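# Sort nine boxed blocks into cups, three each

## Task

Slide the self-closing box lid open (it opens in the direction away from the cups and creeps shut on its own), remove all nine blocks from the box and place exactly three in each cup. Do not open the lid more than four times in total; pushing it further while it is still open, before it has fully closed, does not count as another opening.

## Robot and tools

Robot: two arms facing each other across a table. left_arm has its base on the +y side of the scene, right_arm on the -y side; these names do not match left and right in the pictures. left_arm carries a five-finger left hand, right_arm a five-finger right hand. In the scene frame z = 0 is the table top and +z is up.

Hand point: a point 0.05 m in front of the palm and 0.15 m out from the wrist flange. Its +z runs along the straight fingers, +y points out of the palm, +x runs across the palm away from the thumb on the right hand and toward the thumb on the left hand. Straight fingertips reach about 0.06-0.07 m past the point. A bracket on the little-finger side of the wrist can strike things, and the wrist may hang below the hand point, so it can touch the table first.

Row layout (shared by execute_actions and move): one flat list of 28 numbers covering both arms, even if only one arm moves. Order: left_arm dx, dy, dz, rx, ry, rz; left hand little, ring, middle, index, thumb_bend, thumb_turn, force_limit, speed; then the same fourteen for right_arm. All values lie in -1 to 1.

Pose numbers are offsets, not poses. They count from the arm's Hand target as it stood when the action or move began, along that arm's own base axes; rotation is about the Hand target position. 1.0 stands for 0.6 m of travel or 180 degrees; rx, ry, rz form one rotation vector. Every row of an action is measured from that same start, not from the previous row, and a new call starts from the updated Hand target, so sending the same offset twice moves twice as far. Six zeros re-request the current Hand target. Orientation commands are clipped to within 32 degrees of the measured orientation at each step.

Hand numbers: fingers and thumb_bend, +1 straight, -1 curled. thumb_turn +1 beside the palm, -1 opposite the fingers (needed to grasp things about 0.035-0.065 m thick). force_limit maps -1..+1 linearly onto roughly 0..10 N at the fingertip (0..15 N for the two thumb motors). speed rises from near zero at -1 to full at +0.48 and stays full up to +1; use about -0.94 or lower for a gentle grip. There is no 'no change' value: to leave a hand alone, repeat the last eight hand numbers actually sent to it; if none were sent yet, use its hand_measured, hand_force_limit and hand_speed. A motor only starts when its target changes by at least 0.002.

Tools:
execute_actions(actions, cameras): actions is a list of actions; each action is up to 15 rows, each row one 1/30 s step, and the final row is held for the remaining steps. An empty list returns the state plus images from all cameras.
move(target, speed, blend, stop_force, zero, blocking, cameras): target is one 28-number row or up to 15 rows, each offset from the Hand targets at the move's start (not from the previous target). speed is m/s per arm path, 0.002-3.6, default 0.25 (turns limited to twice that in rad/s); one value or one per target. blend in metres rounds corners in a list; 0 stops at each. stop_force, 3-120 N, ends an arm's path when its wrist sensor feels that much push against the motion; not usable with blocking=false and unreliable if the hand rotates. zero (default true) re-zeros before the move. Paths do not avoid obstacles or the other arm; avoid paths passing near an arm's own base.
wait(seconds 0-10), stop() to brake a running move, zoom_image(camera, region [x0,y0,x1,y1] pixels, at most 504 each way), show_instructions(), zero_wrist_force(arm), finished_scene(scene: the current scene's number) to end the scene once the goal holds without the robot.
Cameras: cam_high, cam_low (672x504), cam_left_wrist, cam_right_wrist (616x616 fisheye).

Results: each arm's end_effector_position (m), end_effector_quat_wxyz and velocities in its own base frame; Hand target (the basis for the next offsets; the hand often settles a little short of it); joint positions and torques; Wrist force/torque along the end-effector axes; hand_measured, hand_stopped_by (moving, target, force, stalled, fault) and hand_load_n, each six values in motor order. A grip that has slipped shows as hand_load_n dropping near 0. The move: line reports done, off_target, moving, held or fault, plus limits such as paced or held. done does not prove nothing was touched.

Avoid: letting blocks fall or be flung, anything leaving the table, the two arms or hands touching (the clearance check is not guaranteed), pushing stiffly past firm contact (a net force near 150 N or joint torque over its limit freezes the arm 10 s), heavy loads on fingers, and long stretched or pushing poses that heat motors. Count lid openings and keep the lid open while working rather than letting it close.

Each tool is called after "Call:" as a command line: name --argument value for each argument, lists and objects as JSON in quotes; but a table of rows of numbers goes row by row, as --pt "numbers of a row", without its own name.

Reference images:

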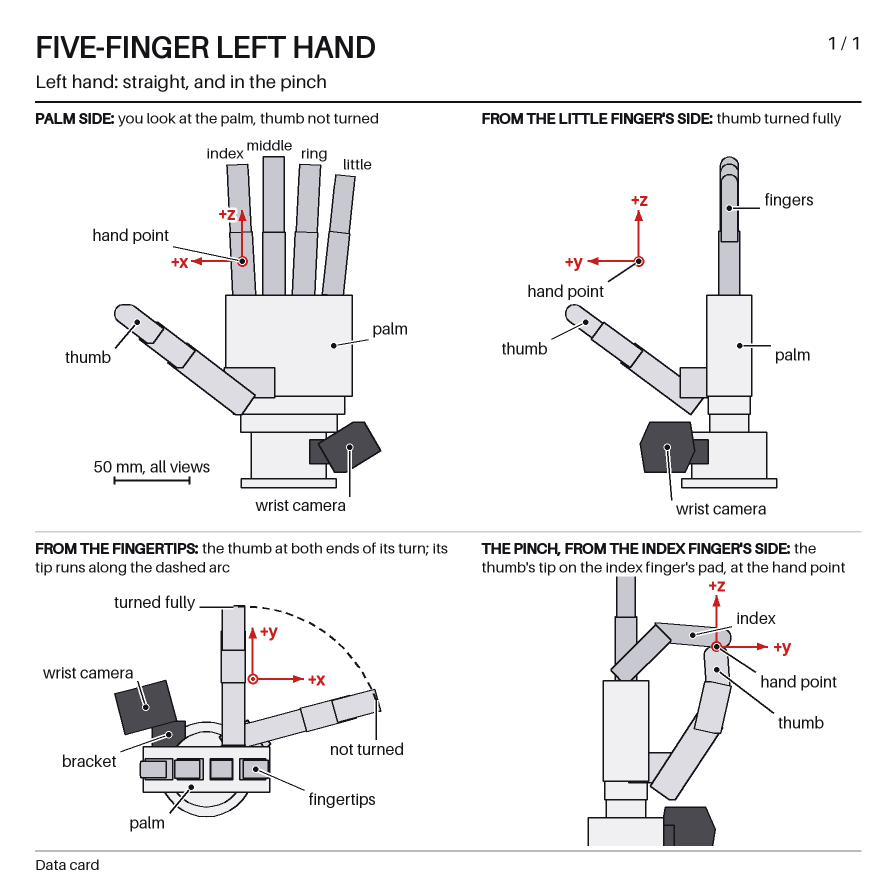

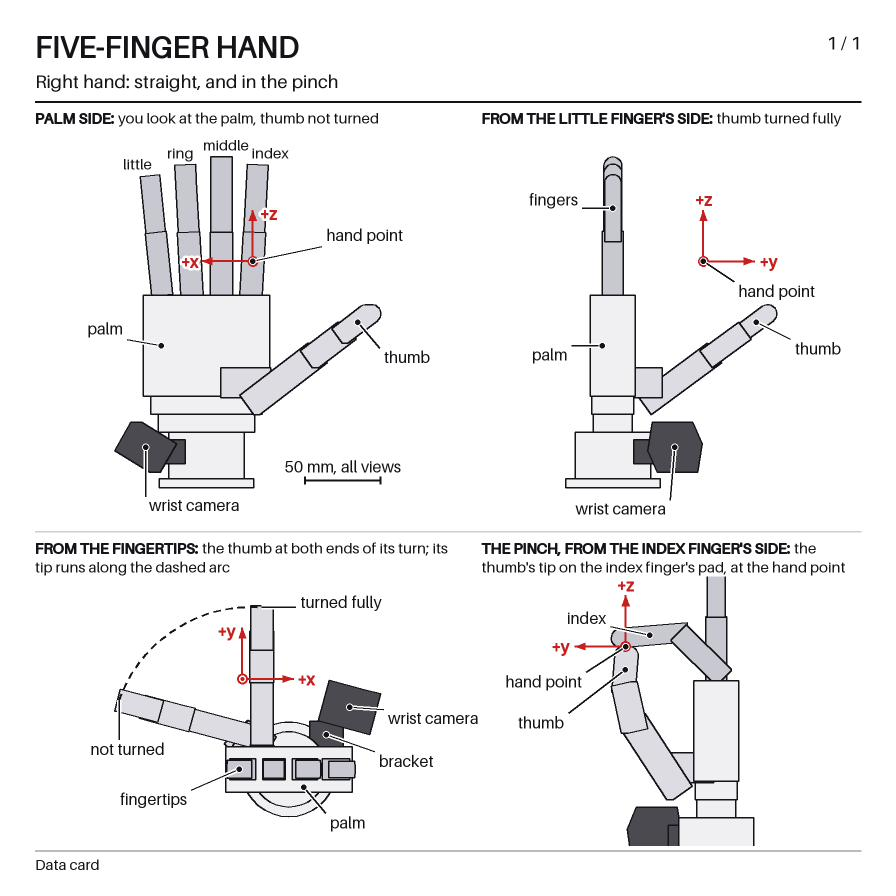

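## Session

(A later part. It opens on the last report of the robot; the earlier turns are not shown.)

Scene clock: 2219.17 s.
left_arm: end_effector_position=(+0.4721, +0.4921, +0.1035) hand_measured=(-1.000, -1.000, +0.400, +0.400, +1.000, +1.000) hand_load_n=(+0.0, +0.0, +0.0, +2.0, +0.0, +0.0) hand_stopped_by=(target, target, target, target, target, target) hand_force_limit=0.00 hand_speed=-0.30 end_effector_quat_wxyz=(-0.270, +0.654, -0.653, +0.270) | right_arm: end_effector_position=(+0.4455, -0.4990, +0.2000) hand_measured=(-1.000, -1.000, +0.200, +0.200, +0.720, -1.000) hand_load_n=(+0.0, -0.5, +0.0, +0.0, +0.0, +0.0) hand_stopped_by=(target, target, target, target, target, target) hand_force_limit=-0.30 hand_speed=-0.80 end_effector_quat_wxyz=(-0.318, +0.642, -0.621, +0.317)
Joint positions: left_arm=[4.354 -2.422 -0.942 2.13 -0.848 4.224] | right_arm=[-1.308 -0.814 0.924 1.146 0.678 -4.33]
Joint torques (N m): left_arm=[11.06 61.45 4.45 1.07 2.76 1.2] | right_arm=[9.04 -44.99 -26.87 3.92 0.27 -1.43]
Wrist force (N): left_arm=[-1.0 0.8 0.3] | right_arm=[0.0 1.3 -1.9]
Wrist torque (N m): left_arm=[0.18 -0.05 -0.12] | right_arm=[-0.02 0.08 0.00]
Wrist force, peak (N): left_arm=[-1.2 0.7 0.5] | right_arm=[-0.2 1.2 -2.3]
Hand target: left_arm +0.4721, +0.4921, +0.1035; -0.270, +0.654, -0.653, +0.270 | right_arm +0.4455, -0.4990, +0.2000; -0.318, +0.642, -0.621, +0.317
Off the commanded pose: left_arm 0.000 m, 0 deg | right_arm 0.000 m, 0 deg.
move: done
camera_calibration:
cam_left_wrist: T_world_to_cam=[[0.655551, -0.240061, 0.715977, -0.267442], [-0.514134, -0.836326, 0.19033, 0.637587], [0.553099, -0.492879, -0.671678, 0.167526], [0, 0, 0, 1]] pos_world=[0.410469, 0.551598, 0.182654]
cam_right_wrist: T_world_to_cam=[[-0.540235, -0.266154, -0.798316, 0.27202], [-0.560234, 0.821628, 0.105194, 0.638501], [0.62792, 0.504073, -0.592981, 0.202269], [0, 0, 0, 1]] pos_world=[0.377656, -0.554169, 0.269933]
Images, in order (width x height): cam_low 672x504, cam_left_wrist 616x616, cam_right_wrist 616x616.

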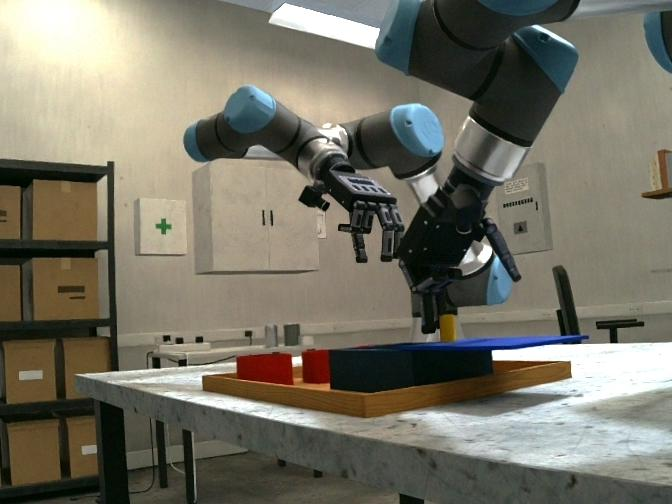

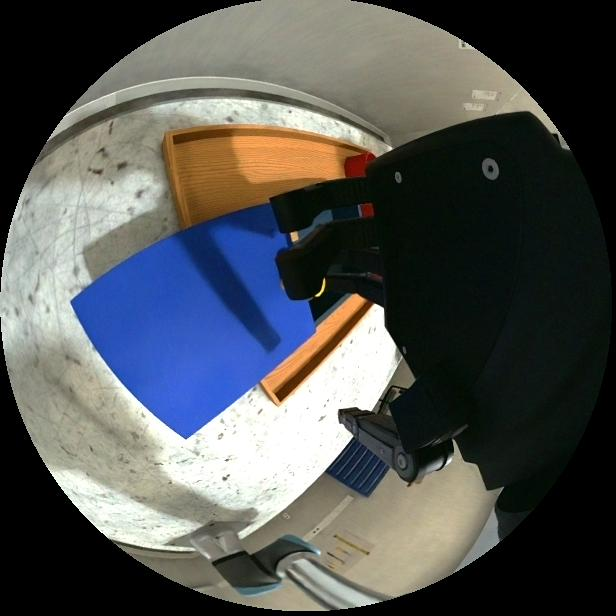

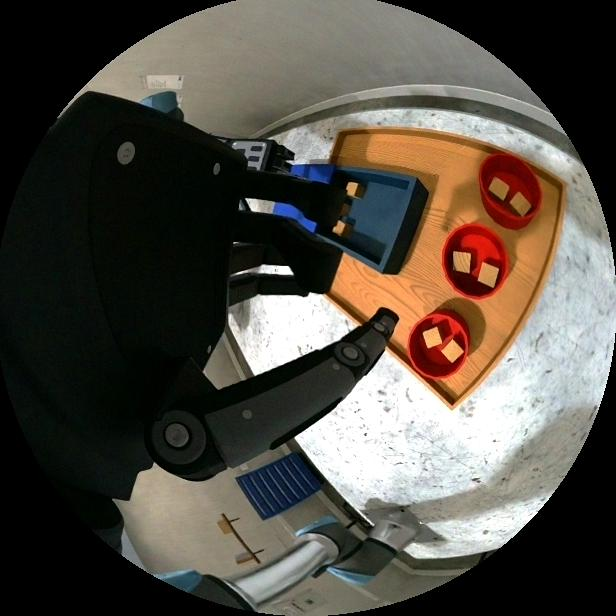

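Call:
move --target '[0,0,0,0,0,0,-1,-1,-1,0.4,1,1,0,-0.3, 0.1845,-0.029,-0.1667,0.0035,-0.0944,0,-1,-1,0.16,0.16,0.44,-1,-0.3,-0.5]' --speed 0.2 --cameras '["cam_right_wrist","cam_low","cam_high"]'

Call:
zoom_image --camera "cam_right_wrist" --region '[220, 150, 420, 350]'

Call:
zoom_image --camera "cam_low" --region '[280, 200, 520, 400]'

Scene clock: 2240.47 s.
left_arm: end_effector_position=(+0.4721, +0.4921, +0.1035) hand_measured=(-1.000, -1.000, -1.000, +0.400, +1.000, +1.000) hand_load_n=(+0.0, +0.5, +0.0, +1.5, +0.0, -0.5) hand_stopped_by=(target, target, target, target, target, target) hand_force_limit=0.00 hand_speed=-0.30 end_effector_quat_wxyz=(-0.270, +0.654, -0.653, +0.270) | right_arm: end_effector_position=(+0.5562, -0.5164, +0.1000) hand_measured=(-1.000, -1.000, +0.160, +0.160, +0.440, -1.000) hand_load_n=(+0.0, +0.0, +0.0, +0.0, +0.0, +0.0) hand_stopped_by=(target, target, target, target, target, target) hand_force_limit=-0.30 hand_speed=-0.50 end_effector_quat_wxyz=(-0.410, +0.587, -0.569, +0.405)
Joint positions: left_arm=[4.354 -2.422 -0.942 2.13 -0.848 4.224] | right_arm=[-1.223 -0.665 0.969 0.535 0.469 -3.932]
Joint torques (N m): left_arm=[11.2 62 3.47 0.67 1.83 1.31] | right_arm=[8.91 -65.36 -11.29 -0.28 0.35 2.28]
Wrist force (N): left_arm=[-0.9 0.8 0.3] | right_arm=[-0.2 1.9 -2.0]
Wrist torque (N m): left_arm=[0.19 -0.06 -0.12] | right_arm=[0.02 0.17 0.01]
Wrist force, peak (N): left_arm=[-1.2 0.9 0.4] | right_arm=[-0.2 2.1 -2.3]
Hand target: left_arm +0.4721, +0.4921, +0.1035; -0.270, +0.654, -0.653, +0.270 | right_arm +0.5562, -0.5164, +0.1000; -0.410, +0.587, -0.569, +0.405
Off the commanded pose: left_arm 0.000 m, 0 deg | right_arm 0.000 m, 0 deg.
move: done
camera_calibration:
cam_right_wrist: T_world_to_cam=[[-0.283058, -0.256623, -0.924134, 0.121777], [-0.568028, 0.821232, -0.0540638, 0.745362], [0.772802, 0.50963, -0.378225, -0.0169452], [0, 0, 0, 1]] pos_world=[0.470951, -0.572228, 0.146426]
Images, in order (width x height): cam_high 672x504, cam_low 672x504, cam_right_wrist 616x616.

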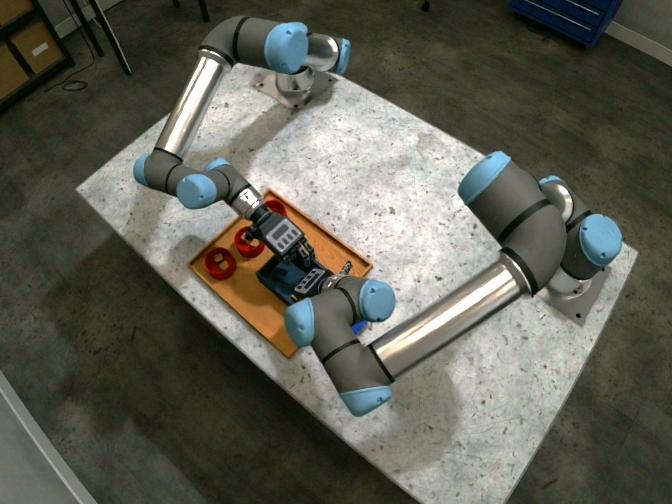

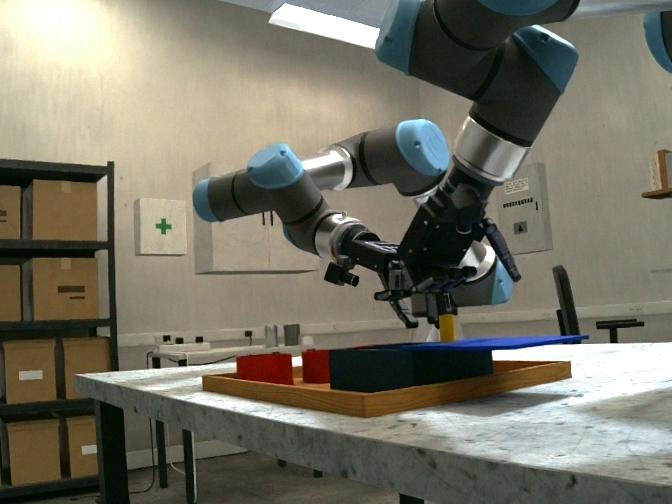

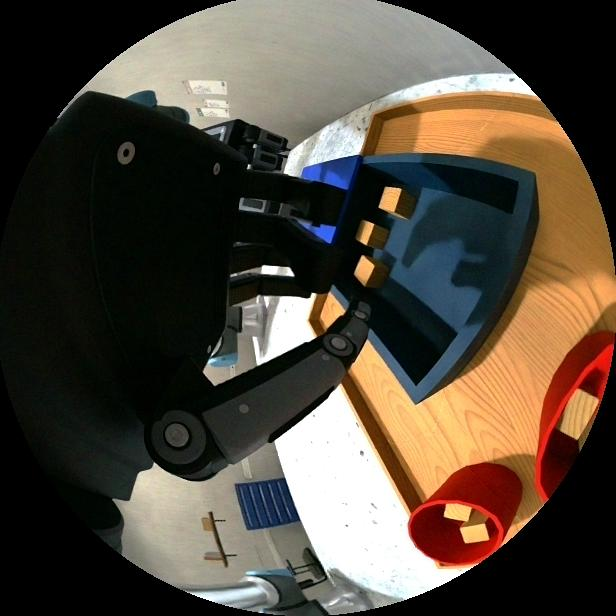

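Scaled by 2.520 from the camera's 616x616 image, which has a finer 880x880 frame.

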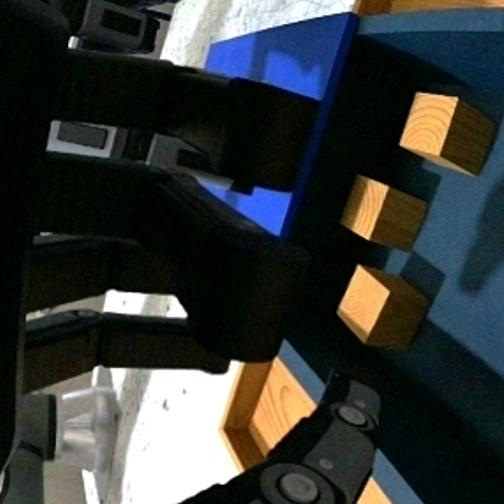

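Scaled by 2.100 from the camera's 672x504 image, which has a finer 960x720 frame.

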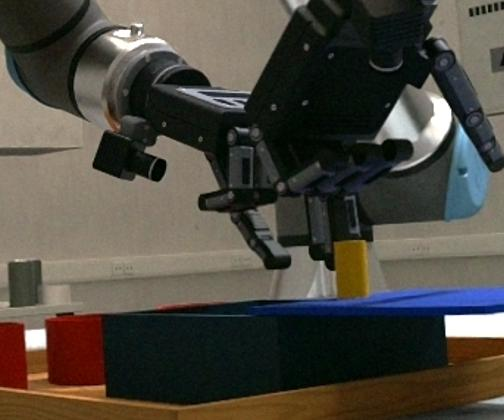

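Call:
execute_actions --actions '[]' --cameras '["cam_high","cam_right_wrist"]'

Scene clock: 2292.60 s.
left_arm: end_effector_position=(+0.4721, +0.4921, +0.1035) hand_measured=(-1.000, -1.000, -1.000, +0.400, +1.000, +1.000) hand_load_n=(+0.0, +0.0, +0.0, +1.5, +0.0, -0.5) hand_stopped_by=(target, target, target, target, target, target) hand_force_limit=0.00 hand_speed=-0.30 end_effector_quat_wxyz=(-0.270, +0.654, -0.653, +0.270) | right_arm: end_effector_position=(+0.5562, -0.5164, +0.1000) hand_measured=(-1.000, -1.000, +0.160, +0.160, +0.440, -1.000) hand_load_n=(+0.0, +0.0, +0.0, +0.0, +0.0, +0.0) hand_stopped_by=(target, target, target, target, target, target) hand_force_limit=-0.30 hand_speed=-0.50 end_effector_quat_wxyz=(-0.410, +0.587, -0.569, +0.405)
Joint positions: left_arm=[4.354 -2.422 -0.942 2.13 -0.848 4.224] | right_arm=[-1.223 -0.665 0.969 0.534 0.469 -3.932]
Joint velocities: within noise
Joint torques (N m): left_arm=[11.2 61.7 7.14 0.23 0.22 1.39] | right_arm=[9.13 -66.14 -11.31 -0.18 0.32 2.55]
Wrist force (N): left_arm=[-1.0 0.6 0.3] | right_arm=[-0.5 2.0 -1.9]
Wrist torque (N m): left_arm=[0.16 -0.05 -0.12] | right_arm=[0.01 0.23 -0.01]
Wrist force, peak (N): left_arm=[-1.3 0.8 0.4] | right_arm=[-0.4 2.0 -2.4]
Hand target: left_arm +0.4721, +0.4921, +0.1035; -0.270, +0.654, -0.653, +0.270 | right_arm +0.5562, -0.5164, +0.1000; -0.410, +0.587, -0.569, +0.405
Off the commanded pose: left_arm 0.000 m, 0 deg | right_arm 0.000 m, 0 deg.
camera_calibration:
cam_right_wrist: T_world_to_cam=[[-0.283017, -0.256677, -0.924131, 0.121726], [-0.56794, 0.821285, -0.054179, 0.745368], [0.772881, 0.509518, -0.378215, -0.0170487], [0, 0, 0, 1]] pos_world=[0.470952, -0.572229, 0.146426]
Images, in order (width x height): cam_high 672x504, cam_right_wrist 616x616.

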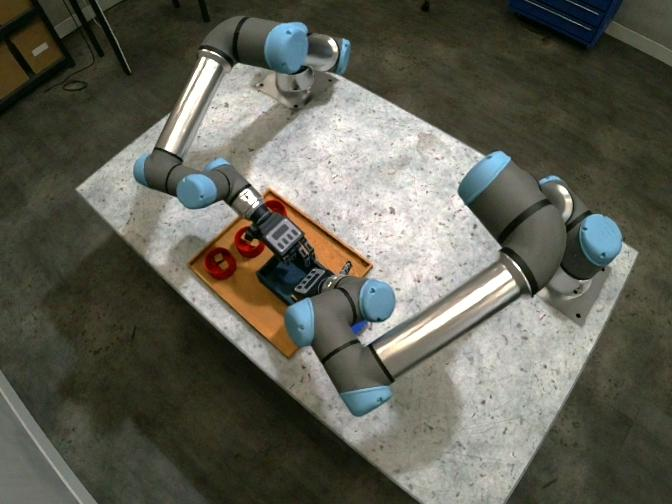

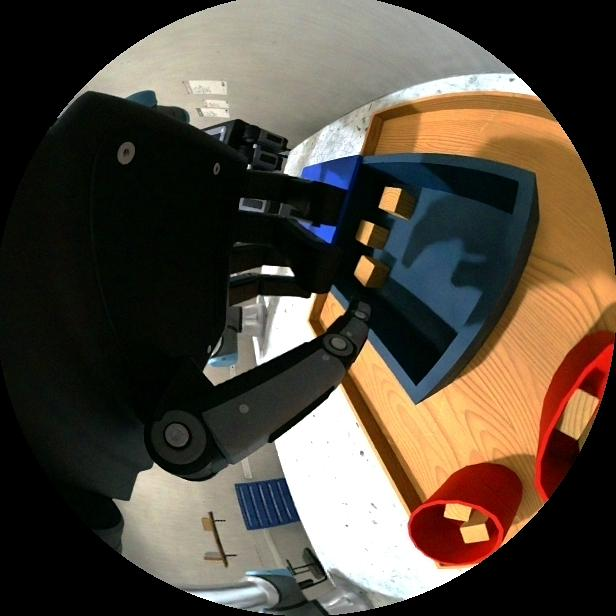

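Call:
zoom_image --camera "cam_right_wrist" --region '[290, 140, 460, 310]'

Scaled by 2.965 from the camera's 616x616 image, which has a finer 880x880 frame.

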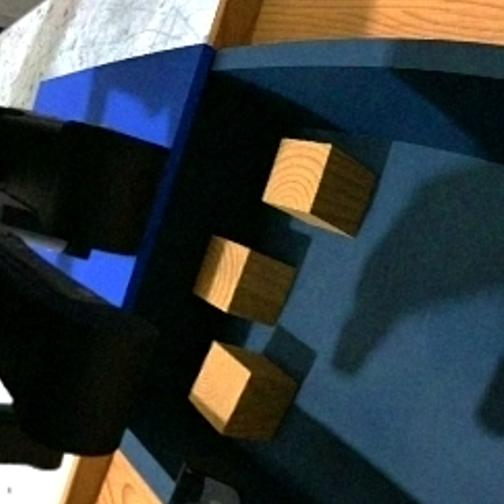

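Call:
move --pt "0 0 0 0 0 0 -1 -1 -1 0.4 1 1 0 -0.3 0.0 -0.0022 -0.0583 0 0 0 -1 -1 0.16 0.16 0.44 -1 -0.3 -0.5" --pt "0 0 0 0 0 0 -1 -1 -1 0.4 1 1 0 -0.3 0.0652 0 -0.0667 0 0 0 -1 -1 0.16 0.16 0.44 -1 -0.3 -0.5" --speed '[0.1,0.06]' --blend '[0.01,0]' --cameras '["cam_right_wrist","cam_low"]'

Scene clock: 2340.57 s.
left_arm: end_effector_position=(+0.4721, +0.4921, +0.1035) hand_measured=(-1.000, -1.000, -1.000, +0.400, +1.000, +1.000) hand_load_n=(+0.0, +0.0, +0.0, +1.5, +0.0, +0.0) hand_stopped_by=(target, target, target, target, target, target) hand_force_limit=0.00 hand_speed=-0.30 end_effector_quat_wxyz=(-0.270, +0.654, -0.653, +0.270) | right_arm: end_effector_position=(+0.5821, -0.5133, +0.0685) hand_measured=(-1.000, -1.000, +0.160, -0.076, +0.440, -1.000) hand_load_n=(+0.0, +0.0, +0.0, +21.0, +0.5, +0.0) hand_stopped_by=(target, target, target, target, target, target) hand_force_limit=-0.30 hand_speed=-0.50 end_effector_quat_wxyz=(-0.417, +0.588, -0.561, +0.406)
Joint positions: left_arm=[4.354 -2.422 -0.942 2.13 -0.848 4.224] | right_arm=[-1.188 -0.61 0.945 0.45 0.472 -3.88]
Joint torques (N m): left_arm=[10.74 62.87 11.21 -0.37 -0.44 1.44] | right_arm=[-1.81 -52.71 -18.14 1.23 0.34 0]
Wrist force (N): left_arm=[-0.7 1.7 1.0] | right_arm=[1.6 -23.2 2.8]
Wrist torque (N m): left_arm=[0.19 -0.03 -0.13] | right_arm=[-0.14 0.21 0.11]
Wrist force, peak (N): left_arm=[-0.7 1.7 1.0] | right_arm=[21.8 -125.5 -76.8]
Hand target: left_arm +0.4721, +0.4921, +0.1035; -0.270, +0.654, -0.653, +0.270 | right_arm +0.5822, -0.5133, +0.0685; -0.417, +0.588, -0.561, +0.406 (not the last commanded pose)
Off the commanded pose: left_arm 0.000 m, 0 deg | right_arm 0.016 m, 1 deg.
FORCE FAULT: contact force on the right arm reached its limit, and that arm stopped. The contact can be on any part of that arm, not only on its tool. That arm's remaining commands of this call were not run. That arm is still stopped at the end of this call. That arm stays stopped for about 9 more seconds. Until then a move that you send moves the other arm only, and its call returns only when the move has ended. Once the stop has ended, the next robot result says so. If the stop ends while you think or write, that arm runs what you send next, counted from a new Hand target: where the arm stands when the stop ends. While its stop runs, that arm, its gripper or tool too, takes no new command. Until it ends, the stop uses up actions while you think or wait. An arm that is not stopped still takes commands.
move: fault (right_arm)
camera_calibration:
cam_right_wrist: T_world_to_cam=[[-0.264413, -0.261688, -0.928227, 0.0877127], [-0.58046, 0.811808, -0.0635185, 0.758972], [0.770164, 0.522003, -0.366552, -0.0433929], [0, 0, 0, 1]] pos_world=[0.497165, -0.570535, 0.11372]
Images, in order (width x height): cam_low 672x504, cam_right_wrist 616x616.

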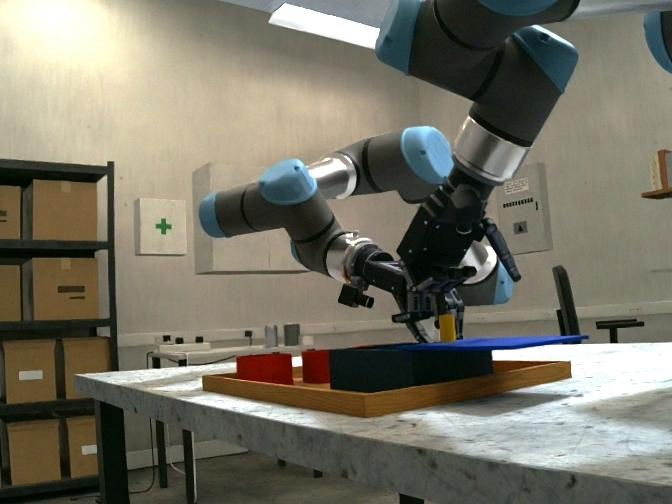

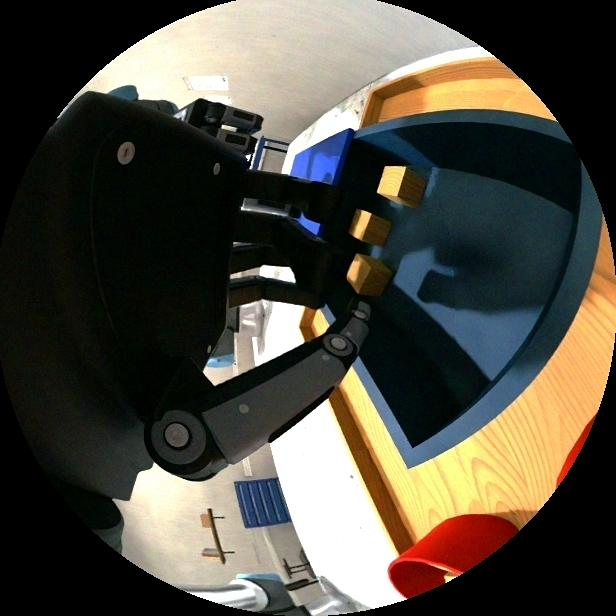

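Call:
zoom_image --camera "cam_right_wrist" --region '[220, 130, 440, 350]'

Call:
zoom_image --camera "cam_low" --region '[300, 220, 560, 420]'

Scaled by 2.291 from the camera's 616x616 image, which has a finer 880x880 frame.

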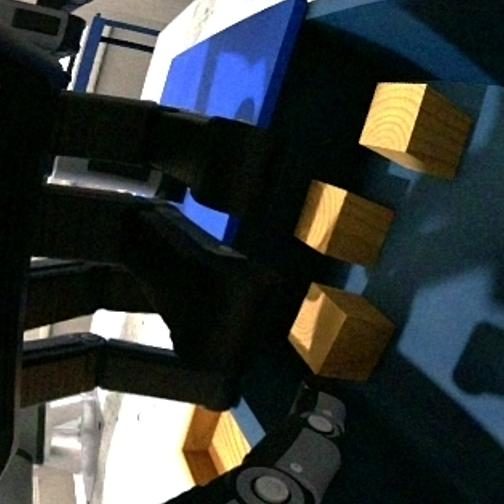

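Scaled by 1.938 from the camera's 672x504 image, which has a finer 960x720 frame.

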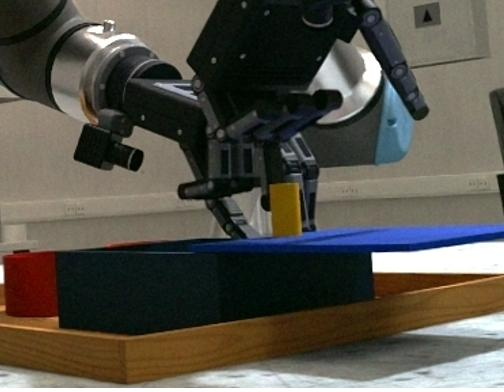

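Call:
wait --seconds 1 --cameras '[]'

Scene clock: 2451.23 s.
left_arm: end_effector_position=(+0.4721, +0.4921, +0.1035) hand_measured=(-1.000, -1.000, -1.000, +0.400, +1.000, +1.000) hand_load_n=(+0.0, +0.0, +0.0, +1.5, +0.0, +0.0) hand_stopped_by=(target, target, target, target, target, target) hand_force_limit=0.00 hand_speed=-0.30 end_effector_quat_wxyz=(-0.270, +0.654, -0.653, +0.270) | right_arm: end_effector_position=(+0.5822, -0.5133, +0.0686) hand_measured=(-1.000, -1.000, +0.160, -0.076, +0.440, -1.000) hand_load_n=(+0.0, +0.0, +0.0, +20.0, +0.0, +0.5) hand_stopped_by=(target, target, target, target, target, target) hand_force_limit=-0.30 hand_speed=-0.50 end_effector_quat_wxyz=(-0.417, +0.588, -0.561, +0.406)
Joint positions: left_arm=[4.354 -2.422 -0.942 2.13 -0.848 4.224] | right_arm=[-1.188 -0.61 0.945 0.45 0.472 -3.88]
Joint torques (N m): left_arm=[8.15 61.29 20.5 -1.87 -0.16 1.12] | right_arm=[-1.77 -39.41 -11.96 1.19 3.52 -0.02]
Wrist force (N): left_arm=[-0.7 1.5 1.1] | right_arm=[1.2 -20.1 3.4]
Wrist torque (N m): left_arm=[0.15 -0.03 -0.12] | right_arm=[-0.12 0.22 0.11]
Wrist force, peak (N): left_arm=[-0.7 1.7 1.3] | right_arm=[1.6 -22.4 2.8]
Hand target: left_arm +0.4721, +0.4921, +0.1035; -0.270, +0.654, -0.653, +0.270 | right_arm +0.5822, -0.5133, +0.0686; -0.417, +0.588, -0.561, +0.406 (not the last commanded pose)
Off the commanded pose: left_arm 0.000 m, 0 deg | right_arm 0.016 m, 1 deg.
FORCE FAULT, CONTINUED: the right arm's stop, for the force fault that an earlier result reported, is over. The rest of the stop counts as 19 of the actions that you can send in this scene. During its stop the right arm's controller moved it back a little. That arm's target is now where it stood when the stop ended, not its last command. That arm accepts commands again.
wait: 1.00 s; at rest from the start
No camera images: "cameras" was empty.

Call:
move --pt "0 0 0 0 0 0 -1 -1 -1 0.4 1 1 0 -0.3 -0.02 0 0.04 0 0.0047 -0.0049 -1 -1 0.16 0.16 0.44 -1 -0.3 -0.5" --pt "0 0 0 0 0 0 -1 -1 -1 0.4 1 1 0 -0.3 -0.03 -0.003 0.06 0 0.0047 -0.0049 -1 -1 -1 0.15 0.44 -1 -0.3 -0.5" --speed 0.06 --cameras '["cam_right_wrist","cam_high"]'

Scene clock: 2468.63 s.
left_arm: end_effector_position=(+0.4721, +0.4921, +0.1035) hand_measured=(-1.000, -1.000, -1.000, +0.400, +1.000, +1.000) hand_load_n=(+0.0, +0.0, +0.0, +2.0, +0.0, -0.5) hand_stopped_by=(target, target, target, target, target, target) hand_force_limit=0.00 hand_speed=-0.30 end_effector_quat_wxyz=(-0.270, +0.654, -0.653, +0.270) | right_arm: end_effector_position=(+0.5642, -0.5151, +0.1046) hand_measured=(-1.000, -1.000, -0.478, +0.150, +0.442, -1.000) hand_load_n=(+0.0, +0.0, +6.5, +0.0, +4.5, +0.5) hand_stopped_by=(target, target, force, target, target, target) hand_force_limit=-0.30 hand_speed=-0.50 end_effector_quat_wxyz=(-0.410, +0.587, -0.568, +0.405)
Joint positions: left_arm=[4.354 -2.422 -0.942 2.13 -0.848 4.224] | right_arm=[-1.211 -0.664 0.952 0.533 0.476 -3.913]
Joint torques (N m): left_arm=[7.56 61.05 26.08 -2.71 -0.35 1.13] | right_arm=[-13.06 -65.64 -26.29 3.05 -2.65 -2.41]
Wrist force (N): left_arm=[-0.6 1.7 1.2] | right_arm=[-0.4 1.8 -2.3]
Wrist torque (N m): left_arm=[0.17 -0.03 -0.12] | right_arm=[0.01 0.22 0.15]
Wrist force, peak (N): left_arm=[-0.9 1.7 1.1] | right_arm=[1.4 -20.5 3.3]
Hand target: left_arm +0.4721, +0.4921, +0.1035; -0.270, +0.654, -0.653, +0.270 | right_arm +0.5642, -0.5151, +0.1046; -0.410, +0.587, -0.568, +0.405
Off the commanded pose: left_arm 0.000 m, 0 deg | right_arm 0.000 m, 0 deg.
move: done
camera_calibration:
cam_right_wrist: T_world_to_cam=[[-0.282066, -0.257639, -0.924154, 0.127545], [-0.568837, 0.820599, -0.0551515, 0.749362], [0.772569, 0.510137, -0.378017, -0.0216292], [0, 0, 0, 1]] pos_world=[0.478951, -0.571032, 0.151024]
Images, in order (width x height): cam_high 672x504, cam_right_wrist 616x616.

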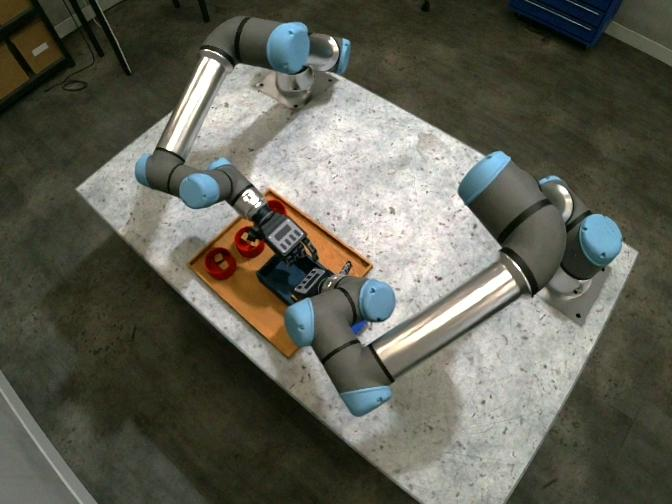

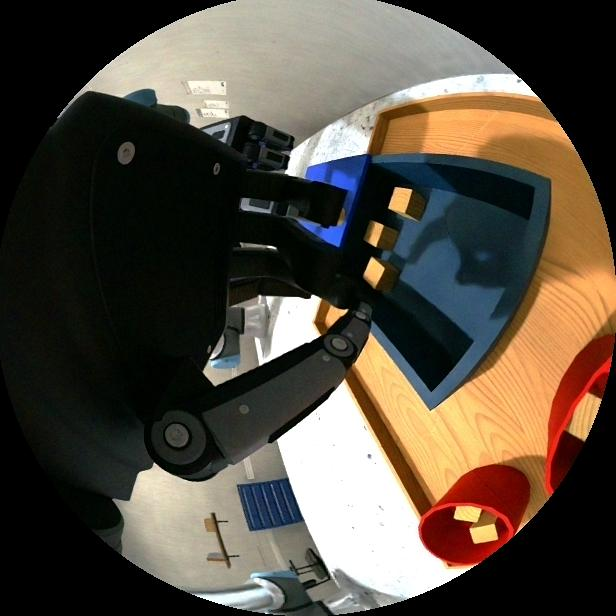

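Call:
execute_actions --actions '[[[0,0,0,0,0,0,-1,-1,-1,0.4,1,1,0,-0.3, 0,0,0,0,0,0,-1,-1,-1,0.4,1,1,-0.3,0.3]],[[0,0,0,0,0,0,-1,-1,-1,0.4,1,1,0,-0.3, 0,0,0,0,0,0,-1,-1,-0.98,0.4,1,1,-0.3,0.3]]]'

Call:
move --target '[0,0,0,0,0,0,-1,-1,-1,0.4,1,1,0,-0.3, -0.0123,-0.0263,-0.0243,-0.0035,0.0944,0,-1,-1,-0.98,0.4,1,1,-0.3,0.3]' --speed 0.15 --cameras '["cam_right_wrist"]'

Scene clock: 2556.10 s.
left_arm: end_effector_position=(+0.4721, +0.4921, +0.1035) hand_measured=(-1.000, -1.000, -1.000, +0.400, +1.000, +1.000) hand_load_n=(+0.0, +0.0, +0.0, +1.5, +0.0, +0.0) hand_stopped_by=(target, target, target, target, target, target) hand_force_limit=0.00 hand_speed=-0.30 end_effector_quat_wxyz=(-0.270, +0.654, -0.653, +0.270) | right_arm: end_effector_position=(+0.5642, -0.5151, +0.1046) hand_measured=(-1.000, -1.000, -0.980, +0.400, +1.000, +1.000) hand_load_n=(+0.0, +0.0, +0.0, +0.0, +0.0, +0.0) hand_stopped_by=(target, target, target, target, target, target) hand_force_limit=-0.30 hand_speed=0.30 end_effector_quat_wxyz=(-0.410, +0.587, -0.568, +0.405)
Joint positions: left_arm=[4.354 -2.422 -0.942 2.13 -0.848 4.224] | right_arm=[-1.211 -0.664 0.952 0.533 0.476 -3.913]
Joint torques (N m): left_arm=[6.74 61.73 27.84 -3.24 -0.72 0.95] | right_arm=[-12.62 -65.24 -25.33 2.5 -1.94 -2.07]
Wrist force (N): left_arm=[-0.6 1.6 0.9] | right_arm=[0.0 1.8 -2.4]
Wrist torque (N m): left_arm=[0.18 -0.04 -0.12] | right_arm=[0.03 0.16 0.17]
Wrist force, peak (N): left_arm=[-0.6 1.7 1.2] | right_arm=[-0.3 2.0 -2.6]
Hand target: left_arm +0.4721, +0.4921, +0.1035; -0.270, +0.654, -0.653, +0.270 | right_arm +0.5642, -0.5151, +0.1046; -0.410, +0.587, -0.568, +0.405
Off the commanded pose: left_arm 0.000 m, 0 deg | right_arm 0.000 m, 0 deg.

Scene clock: 2557.90 s.
left_arm: end_effector_position=(+0.4721, +0.4921, +0.1035) hand_measured=(-1.000, -1.000, -1.000, +0.400, +1.000, +1.000) hand_load_n=(+0.0, +0.0, +0.0, +1.5, +0.0, +0.0) hand_stopped_by=(target, target, target, target, target, target) hand_force_limit=0.00 hand_speed=-0.30 end_effector_quat_wxyz=(-0.270, +0.654, -0.653, +0.270) | right_arm: end_effector_position=(+0.5568, -0.5309, +0.0900) hand_measured=(-1.000, -1.000, -0.980, +0.400, +1.000, +1.000) hand_load_n=(+0.0, +0.0, +0.0, +0.0, +0.0, -0.5) hand_stopped_by=(target, target, target, target, target, target) hand_force_limit=-0.30 hand_speed=0.30 end_effector_quat_wxyz=(-0.318, +0.643, -0.621, +0.317)
Joint positions: left_arm=[4.354 -2.422 -0.942 2.13 -0.848 4.224] | right_arm=[-1.158 -0.505 0.594 1.005 0.735 -4.119]
Joint torques (N m): left_arm=[6.77 62.12 27.48 -3.67 -0.2 0.84] | right_arm=[9.87 -54.03 -28.09 3.67 0.36 -2.59]
Wrist force (N): left_arm=[-0.8 1.6 1.1] | right_arm=[-0.6 1.1 -2.3]
Wrist torque (N m): left_arm=[0.16 0.00 -0.14] | right_arm=[0.01 0.21 0.08]
Wrist force, peak (N): left_arm=[-0.8 1.7 1.0] | right_arm=[-0.5 2.2 -2.4]
Hand target: left_arm +0.4721, +0.4921, +0.1035; -0.270, +0.654, -0.653, +0.270 | right_arm +0.5568, -0.5309, +0.0900; -0.318, +0.643, -0.621, +0.317
Off the commanded pose: left_arm 0.000 m, 0 deg | right_arm 0.000 m, 0 deg.
move: done
camera_calibration:
cam_right_wrist: T_world_to_cam=[[-0.539274, -0.267187, -0.79862, 0.234814], [-0.561363, 0.820958, 0.104404, 0.738925], [0.627738, 0.504618, -0.59271, 0.0835996], [0, 0, 0, 1]] pos_world=[0.488955, -0.586072, 0.159931]
Images, in order (width x height): cam_right_wrist 616x616.

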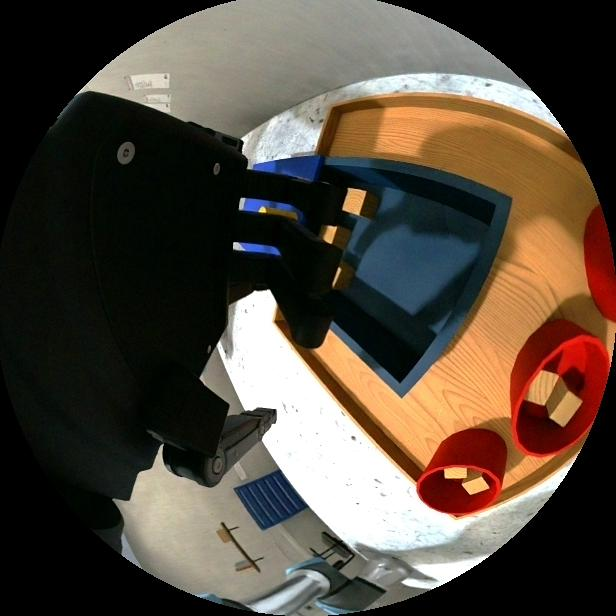

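Call:
move --pt "0 0 0 0 0 0 -1 -1 -1 0.4 1 1 0 -0.3 0.0355 0.0012 -0.0217 0 0 0 -1 -1 -0.98 0.4 1 1 -0.3 0.3" --pt "0 0 0 0 0 0 -1 -1 -1 0.4 1 1 0 -0.3 0.0355 0.0012 -0.0867 0 0 0 -1 -1 -0.98 0.4 1 1 -0.3 0.3" --speed 0.04 --stop_force 7 --cameras '["cam_right_wrist"]'

Scene clock: 2568.10 s.
left_arm: end_effector_position=(+0.4721, +0.4921, +0.1035) hand_measured=(-1.000, -1.000, -1.000, +0.400, +1.000, +1.000) hand_load_n=(+0.0, +0.0, +0.0, +0.5, +0.0, +0.0) hand_stopped_by=(target, target, target, target, target, target) hand_force_limit=0.00 hand_speed=-0.30 end_effector_quat_wxyz=(-0.270, +0.654, -0.653, +0.270) | right_arm: end_effector_position=(+0.5766, -0.5301, +0.0764) hand_measured=(-1.000, -1.000, -0.980, +0.400, +1.000, +1.000) hand_load_n=(+0.0, +0.0, +0.0, -8.5, +0.0, -0.5) hand_stopped_by=(target, target, target, target, target, target) hand_force_limit=-0.30 hand_speed=0.30 end_effector_quat_wxyz=(-0.318, +0.643, -0.621, +0.317)
Joint positions: left_arm=[4.354 -2.422 -0.942 2.13 -0.848 4.224] | right_arm=[-1.131 -0.458 0.53 0.995 0.748 -4.084]
Joint torques (N m): left_arm=[6.75 61.21 27.75 -4.26 -0.47 0.86] | right_arm=[-10.64 -73.9 -13.76 3.1 -3.84 -1.42]
Wrist force (N): left_arm=[-0.5 1.3 -0.1] | right_arm=[-0.1 7.4 -4.0]
Wrist torque (N m): left_arm=[0.18 -0.03 -0.12] | right_arm=[-0.03 0.20 -0.01]
Wrist force, peak (N): left_arm=[-0.7 1.9 0.8] | right_arm=[-0.7 3.1 -11.5]
Hand target: left_arm +0.4721, +0.4921, +0.1035; -0.270, +0.654, -0.653, +0.270 | right_arm +0.5766, -0.5301, +0.0764; -0.318, +0.643, -0.621, +0.317 (not the last commanded pose)
Off the commanded pose: left_arm 0.000 m, 0 deg | right_arm 0.038 m, 0 deg.
move: contact (right_arm); path passed 0 of 2 targets
camera_calibration:
cam_right_wrist: T_world_to_cam=[[-0.539276, -0.267257, -0.798596, 0.234693], [-0.561299, 0.821018, 0.104273, 0.750918], [0.627793, 0.504483, -0.592767, 0.0625979], [0, 0, 0, 1]] pos_world=[0.508756, -0.585373, 0.14623]
Images, in order (width x height): cam_right_wrist 616x616.

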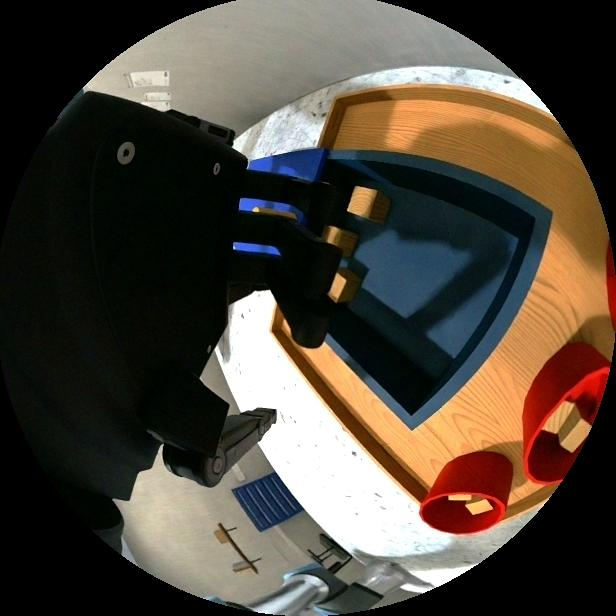

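Call:
move --target '[0,0,0,0,0,0,-1,-1,-1,0.4,1,1,0,-0.3, -0.0658,-0.0024,0.0143,0,0,0,-1,-1,-0.98,0.4,1,1,-0.3,0.3]' --speed 0.1

Call:
execute_actions --actions '[[[0,0,0,0,0,0,-1,-1,-1,0.4,1,1,0,-0.3, 0,0,0,0,0,0,-1,-1,-0.98,0.715,1,1,-0.3,0.3]]]' --cameras '["cam_right_wrist"]'

Scene clock: 2598.37 s.
left_arm: end_effector_position=(+0.4721, +0.4921, +0.1035) hand_measured=(-1.000, -1.000, -1.000, +0.400, +1.000, +1.000) hand_load_n=(+0.0, +0.0, +0.0, +2.0, +0.0, +0.0) hand_stopped_by=(target, target, target, target, target, target) hand_force_limit=0.00 hand_speed=-0.30 end_effector_quat_wxyz=(-0.270, +0.654, -0.653, +0.270) | right_arm: end_effector_position=(+0.5372, -0.5316, +0.0849) hand_measured=(-1.000, -1.000, -0.980, +0.400, +1.000, +1.000) hand_load_n=(+0.0, +0.0, +0.0, +0.0, +0.0, +0.0) hand_stopped_by=(target, target, target, target, target, target) hand_force_limit=-0.30 hand_speed=0.30 end_effector_quat_wxyz=(-0.318, +0.643, -0.621, +0.317)
Joint positions: left_arm=[4.354 -2.422 -0.942 2.13 -0.848 4.224] | right_arm=[-1.185 -0.539 0.679 0.981 0.723 -4.156]
Joint torques (N m): left_arm=[6.22 56.89 27.35 -4.57 -0.46 0.65] | right_arm=[-13.64 -69.52 -10.89 0.06 -2.8 -2.43]
Wrist force (N): left_arm=[-1.0 1.4 0.9] | right_arm=[-0.4 1.5 -2.0]
Wrist torque (N m): left_arm=[0.16 -0.01 -0.14] | right_arm=[0.03 0.15 0.10]
Wrist force, peak (N): left_arm=[-0.9 1.5 1.0] | right_arm=[-0.3 7.6 -4.4]
Hand target: left_arm +0.4721, +0.4921, +0.1035; -0.270, +0.654, -0.653, +0.270 | right_arm +0.5371, -0.5316, +0.0849; -0.318, +0.643, -0.621, +0.317
Off the commanded pose: left_arm 0.000 m, 0 deg | right_arm 0.000 m, 0 deg.
move: done

Scene clock: 2599.07 s.
left_arm: end_effector_position=(+0.4721, +0.4921, +0.1035) hand_measured=(-1.000, -1.000, -1.000, +0.400, +1.000, +1.000) hand_load_n=(+0.0, +0.0, +0.0, +1.5, +0.0, +0.0) hand_stopped_by=(target, target, target, target, target, target) hand_force_limit=0.00 hand_speed=-0.30 end_effector_quat_wxyz=(-0.270, +0.654, -0.653, +0.270) | right_arm: end_effector_position=(+0.5371, -0.5316, +0.0849) hand_measured=(-1.000, -1.000, -0.980, +0.716, +1.000, +1.000) hand_load_n=(+0.0, +0.0, +0.0, +0.0, +0.0, -0.5) hand_stopped_by=(target, target, target, target, target, target) hand_force_limit=-0.30 hand_speed=0.30 end_effector_quat_wxyz=(-0.318, +0.643, -0.621, +0.317)
Joint positions: left_arm=[4.354 -2.422 -0.942 2.13 -0.848 4.224] | right_arm=[-1.185 -0.539 0.679 0.981 0.723 -4.156]
Joint torques (N m): left_arm=[6.06 56.97 27.61 -4.52 -0.66 0.58] | right_arm=[-13.31 -69.7 -11.56 0.05 -2.44 -2.19]
Wrist force (N): left_arm=[-0.8 1.3 0.9] | right_arm=[-0.6 1.2 -2.3]
Wrist torque (N m): left_arm=[0.16 -0.04 -0.13] | right_arm=[0.01 0.20 0.08]
Wrist force, peak (N): left_arm=[-0.9 1.6 1.0] | right_arm=[-0.6 1.5 -2.6]
Hand target: left_arm +0.4721, +0.4921, +0.1035; -0.270, +0.654, -0.653, +0.270 | right_arm +0.5371, -0.5316, +0.0849; -0.318, +0.643, -0.621, +0.317
Off the commanded pose: left_arm 0.000 m, 0 deg | right_arm 0.000 m, 0 deg.
camera_calibration:
cam_right_wrist: T_world_to_cam=[[-0.539276, -0.267257, -0.798596, 0.219886], [-0.561299, 0.821018, 0.104273, 0.728999], [0.627793, 0.504483, -0.592767, 0.0931998], [0, 0, 0, 1]] pos_world=[0.469256, -0.586773, 0.15483]
Images, in order (width x height): cam_right_wrist 616x616.

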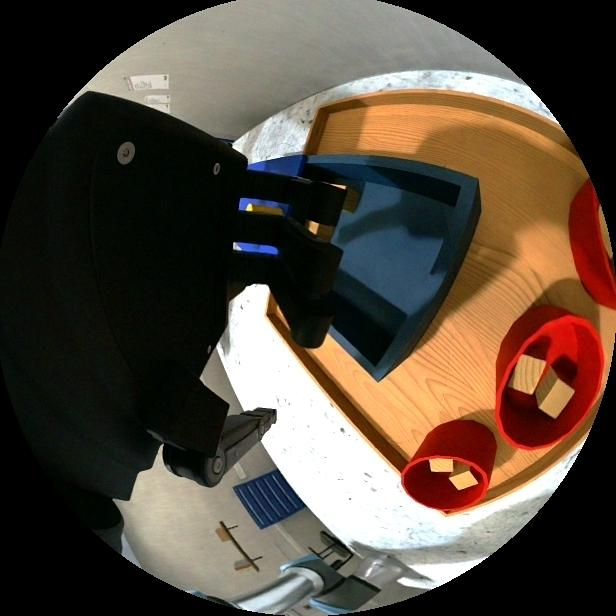

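Call:
move --pt "0 0 0 0 0 0 -1 -1 -1 0.4 1 1 0 -0.3 0 0 -0.024 0 0 0 -1 -1 -0.98 0.715 1 1 -0.3 0.3" --pt "0 0 0 0 0 0 -1 -1 -1 0.4 1 1 0 -0.3 0.0387 0.0014 -0.0907 0 0 0 -1 -1 -0.98 0.715 1 1 -0.3 0.3" --speed 0.04 --stop_force 6 --cameras '["cam_right_wrist"]'

Scene clock: 2610.43 s.
left_arm: end_effector_position=(+0.4721, +0.4921, +0.1035) hand_measured=(-1.000, -1.000, -1.000, +0.400, +1.000, +1.000) hand_load_n=(+0.0, +0.0, +0.0, +1.5, +0.0, +0.0) hand_stopped_by=(target, target, target, target, target, target) hand_force_limit=0.00 hand_speed=-0.30 end_effector_quat_wxyz=(-0.270, +0.654, -0.653, +0.270) | right_arm: end_effector_position=(+0.5603, -0.5307, +0.0305) hand_measured=(-1.000, -1.000, -0.980, +0.716, +1.000, +1.000) hand_load_n=(+0.0, +0.0, +0.0, -0.5, +0.0, +0.0) hand_stopped_by=(target, target, target, target, target, target) hand_force_limit=-0.30 hand_speed=0.30 end_effector_quat_wxyz=(-0.318, +0.643, -0.621, +0.317)
Joint positions: left_arm=[4.354 -2.422 -0.942 2.13 -0.848 4.224] | right_arm=[-1.153 -0.465 0.666 0.887 0.738 -4.112]
Joint torques (N m): left_arm=[5.98 50.32 28.02 -4.52 -0.53 0.47] | right_arm=[9.46 -54.67 -26.81 -0.01 0.36 2.36]
Wrist force (N): left_arm=[-0.8 1.3 0.9] | right_arm=[-0.6 1.6 -2.3]
Wrist torque (N m): left_arm=[0.16 -0.04 -0.12] | right_arm=[0.04 0.21 -0.07]
Wrist force, peak (N): left_arm=[-0.9 1.6 1.0] | right_arm=[-0.4 1.5 -2.7]
Hand target: left_arm +0.4721, +0.4921, +0.1035; -0.270, +0.654, -0.653, +0.270 | right_arm +0.5603, -0.5307, +0.0305; -0.318, +0.643, -0.621, +0.317
Off the commanded pose: left_arm 0.000 m, 0 deg | right_arm 0.000 m, 0 deg.
move: done
camera_calibration:
cam_right_wrist: T_world_to_cam=[[-0.539276, -0.267257, -0.798596, 0.189221], [-0.561299, 0.821018, 0.104273, 0.747093], [0.627793, 0.504483, -0.592767, 0.0459222], [0, 0, 0, 1]] pos_world=[0.492556, -0.585973, 0.10043]
Images, in order (width x height): cam_right_wrist 616x616.

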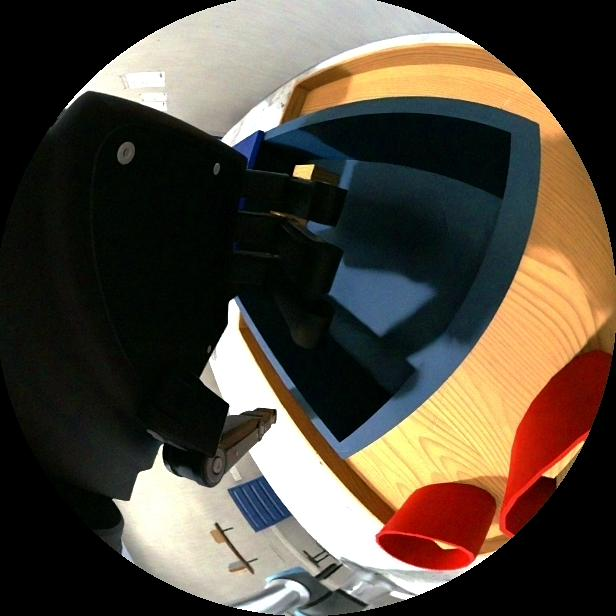

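Call:
move --pt "0 0 0 0 0 0 -1 -1 -1 0.4 1 1 0 -0.3 -0.025 -0.0009 0 0 0 0 -1 -1 -0.98 0.715 1 1 -0.3 0.3" --pt "0 0 0 0 0 0 -1 -1 -1 0.4 1 1 0 -0.3 -0.0904 -0.0367 0 0 0 0 -1 -1 -0.98 0.715 1 1 -0.3 0.3" --speed 0.05 --blend '[0.005,0]' --cameras '["cam_right_wrist"]'

Scene clock: 2617.47 s.
left_arm: end_effector_position=(+0.4721, +0.4921, +0.1035) hand_measured=(-1.000, -1.000, -1.000, +0.400, +1.000, +1.000) hand_load_n=(+0.0, +0.0, +0.0, +1.5, +0.0, -0.5) hand_stopped_by=(target, target, target, target, target, target) hand_force_limit=0.00 hand_speed=-0.30 end_effector_quat_wxyz=(-0.270, +0.654, -0.653, +0.270) | right_arm: end_effector_position=(+0.5063, -0.5526, +0.0306) hand_measured=(-1.000, -1.000, -0.982, +0.716, +1.000, +1.000) hand_load_n=(-1.0, -7.0, -17.5, +0.0, +0.0, -0.5) hand_stopped_by=(target, target, target, target, target, target) hand_force_limit=-0.30 hand_speed=0.30 end_effector_quat_wxyz=(-0.318, +0.643, -0.620, +0.318)
Joint positions: left_arm=[4.354 -2.422 -0.942 2.13 -0.848 4.224] | right_arm=[-1.24 -0.484 0.725 0.937 0.701 -4.232]
Joint torques (N m): left_arm=[5.71 47.02 27.77 -4.57 -0.22 0.64] | right_arm=[-50.11 -6.64 -4.5 1.02 10 -3.29]
Wrist force (N): left_arm=[-0.8 1.2 1.0] | right_arm=[-10.7 -80.4 2.9]
Wrist torque (N m): left_arm=[0.13 -0.04 -0.12] | right_arm=[-2.75 0.30 -2.10]
Wrist force, peak (N): left_arm=[-1.0 1.6 0.9] | right_arm=[-10.7 -80.4 2.9]
Hand target: left_arm +0.4721, +0.4921, +0.1035; -0.270, +0.654, -0.653, +0.270 | right_arm +0.5061, -0.5527, +0.0305; -0.318, +0.643, -0.621, +0.317
Off the commanded pose: left_arm 0.000 m, 0 deg | right_arm 0.000 m, 0 deg.
move: done
camera_calibration:
cam_right_wrist: T_world_to_cam=[[-0.539057, -0.267388, -0.7987, 0.154108], [-0.561403, 0.820974, 0.104056, 0.734738], [0.627889, 0.504485, -0.592664, 0.0909416], [0, 0, 0, 1]] pos_world=[0.438456, -0.607873, 0.10053]
Images, in order (width x height): cam_right_wrist 616x616.

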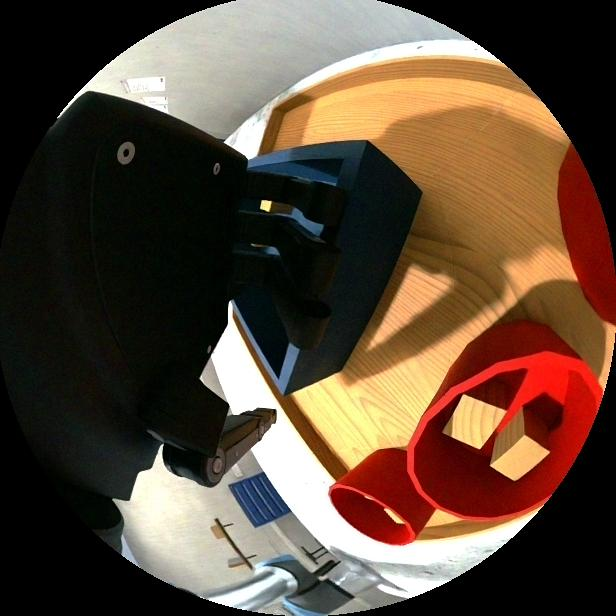

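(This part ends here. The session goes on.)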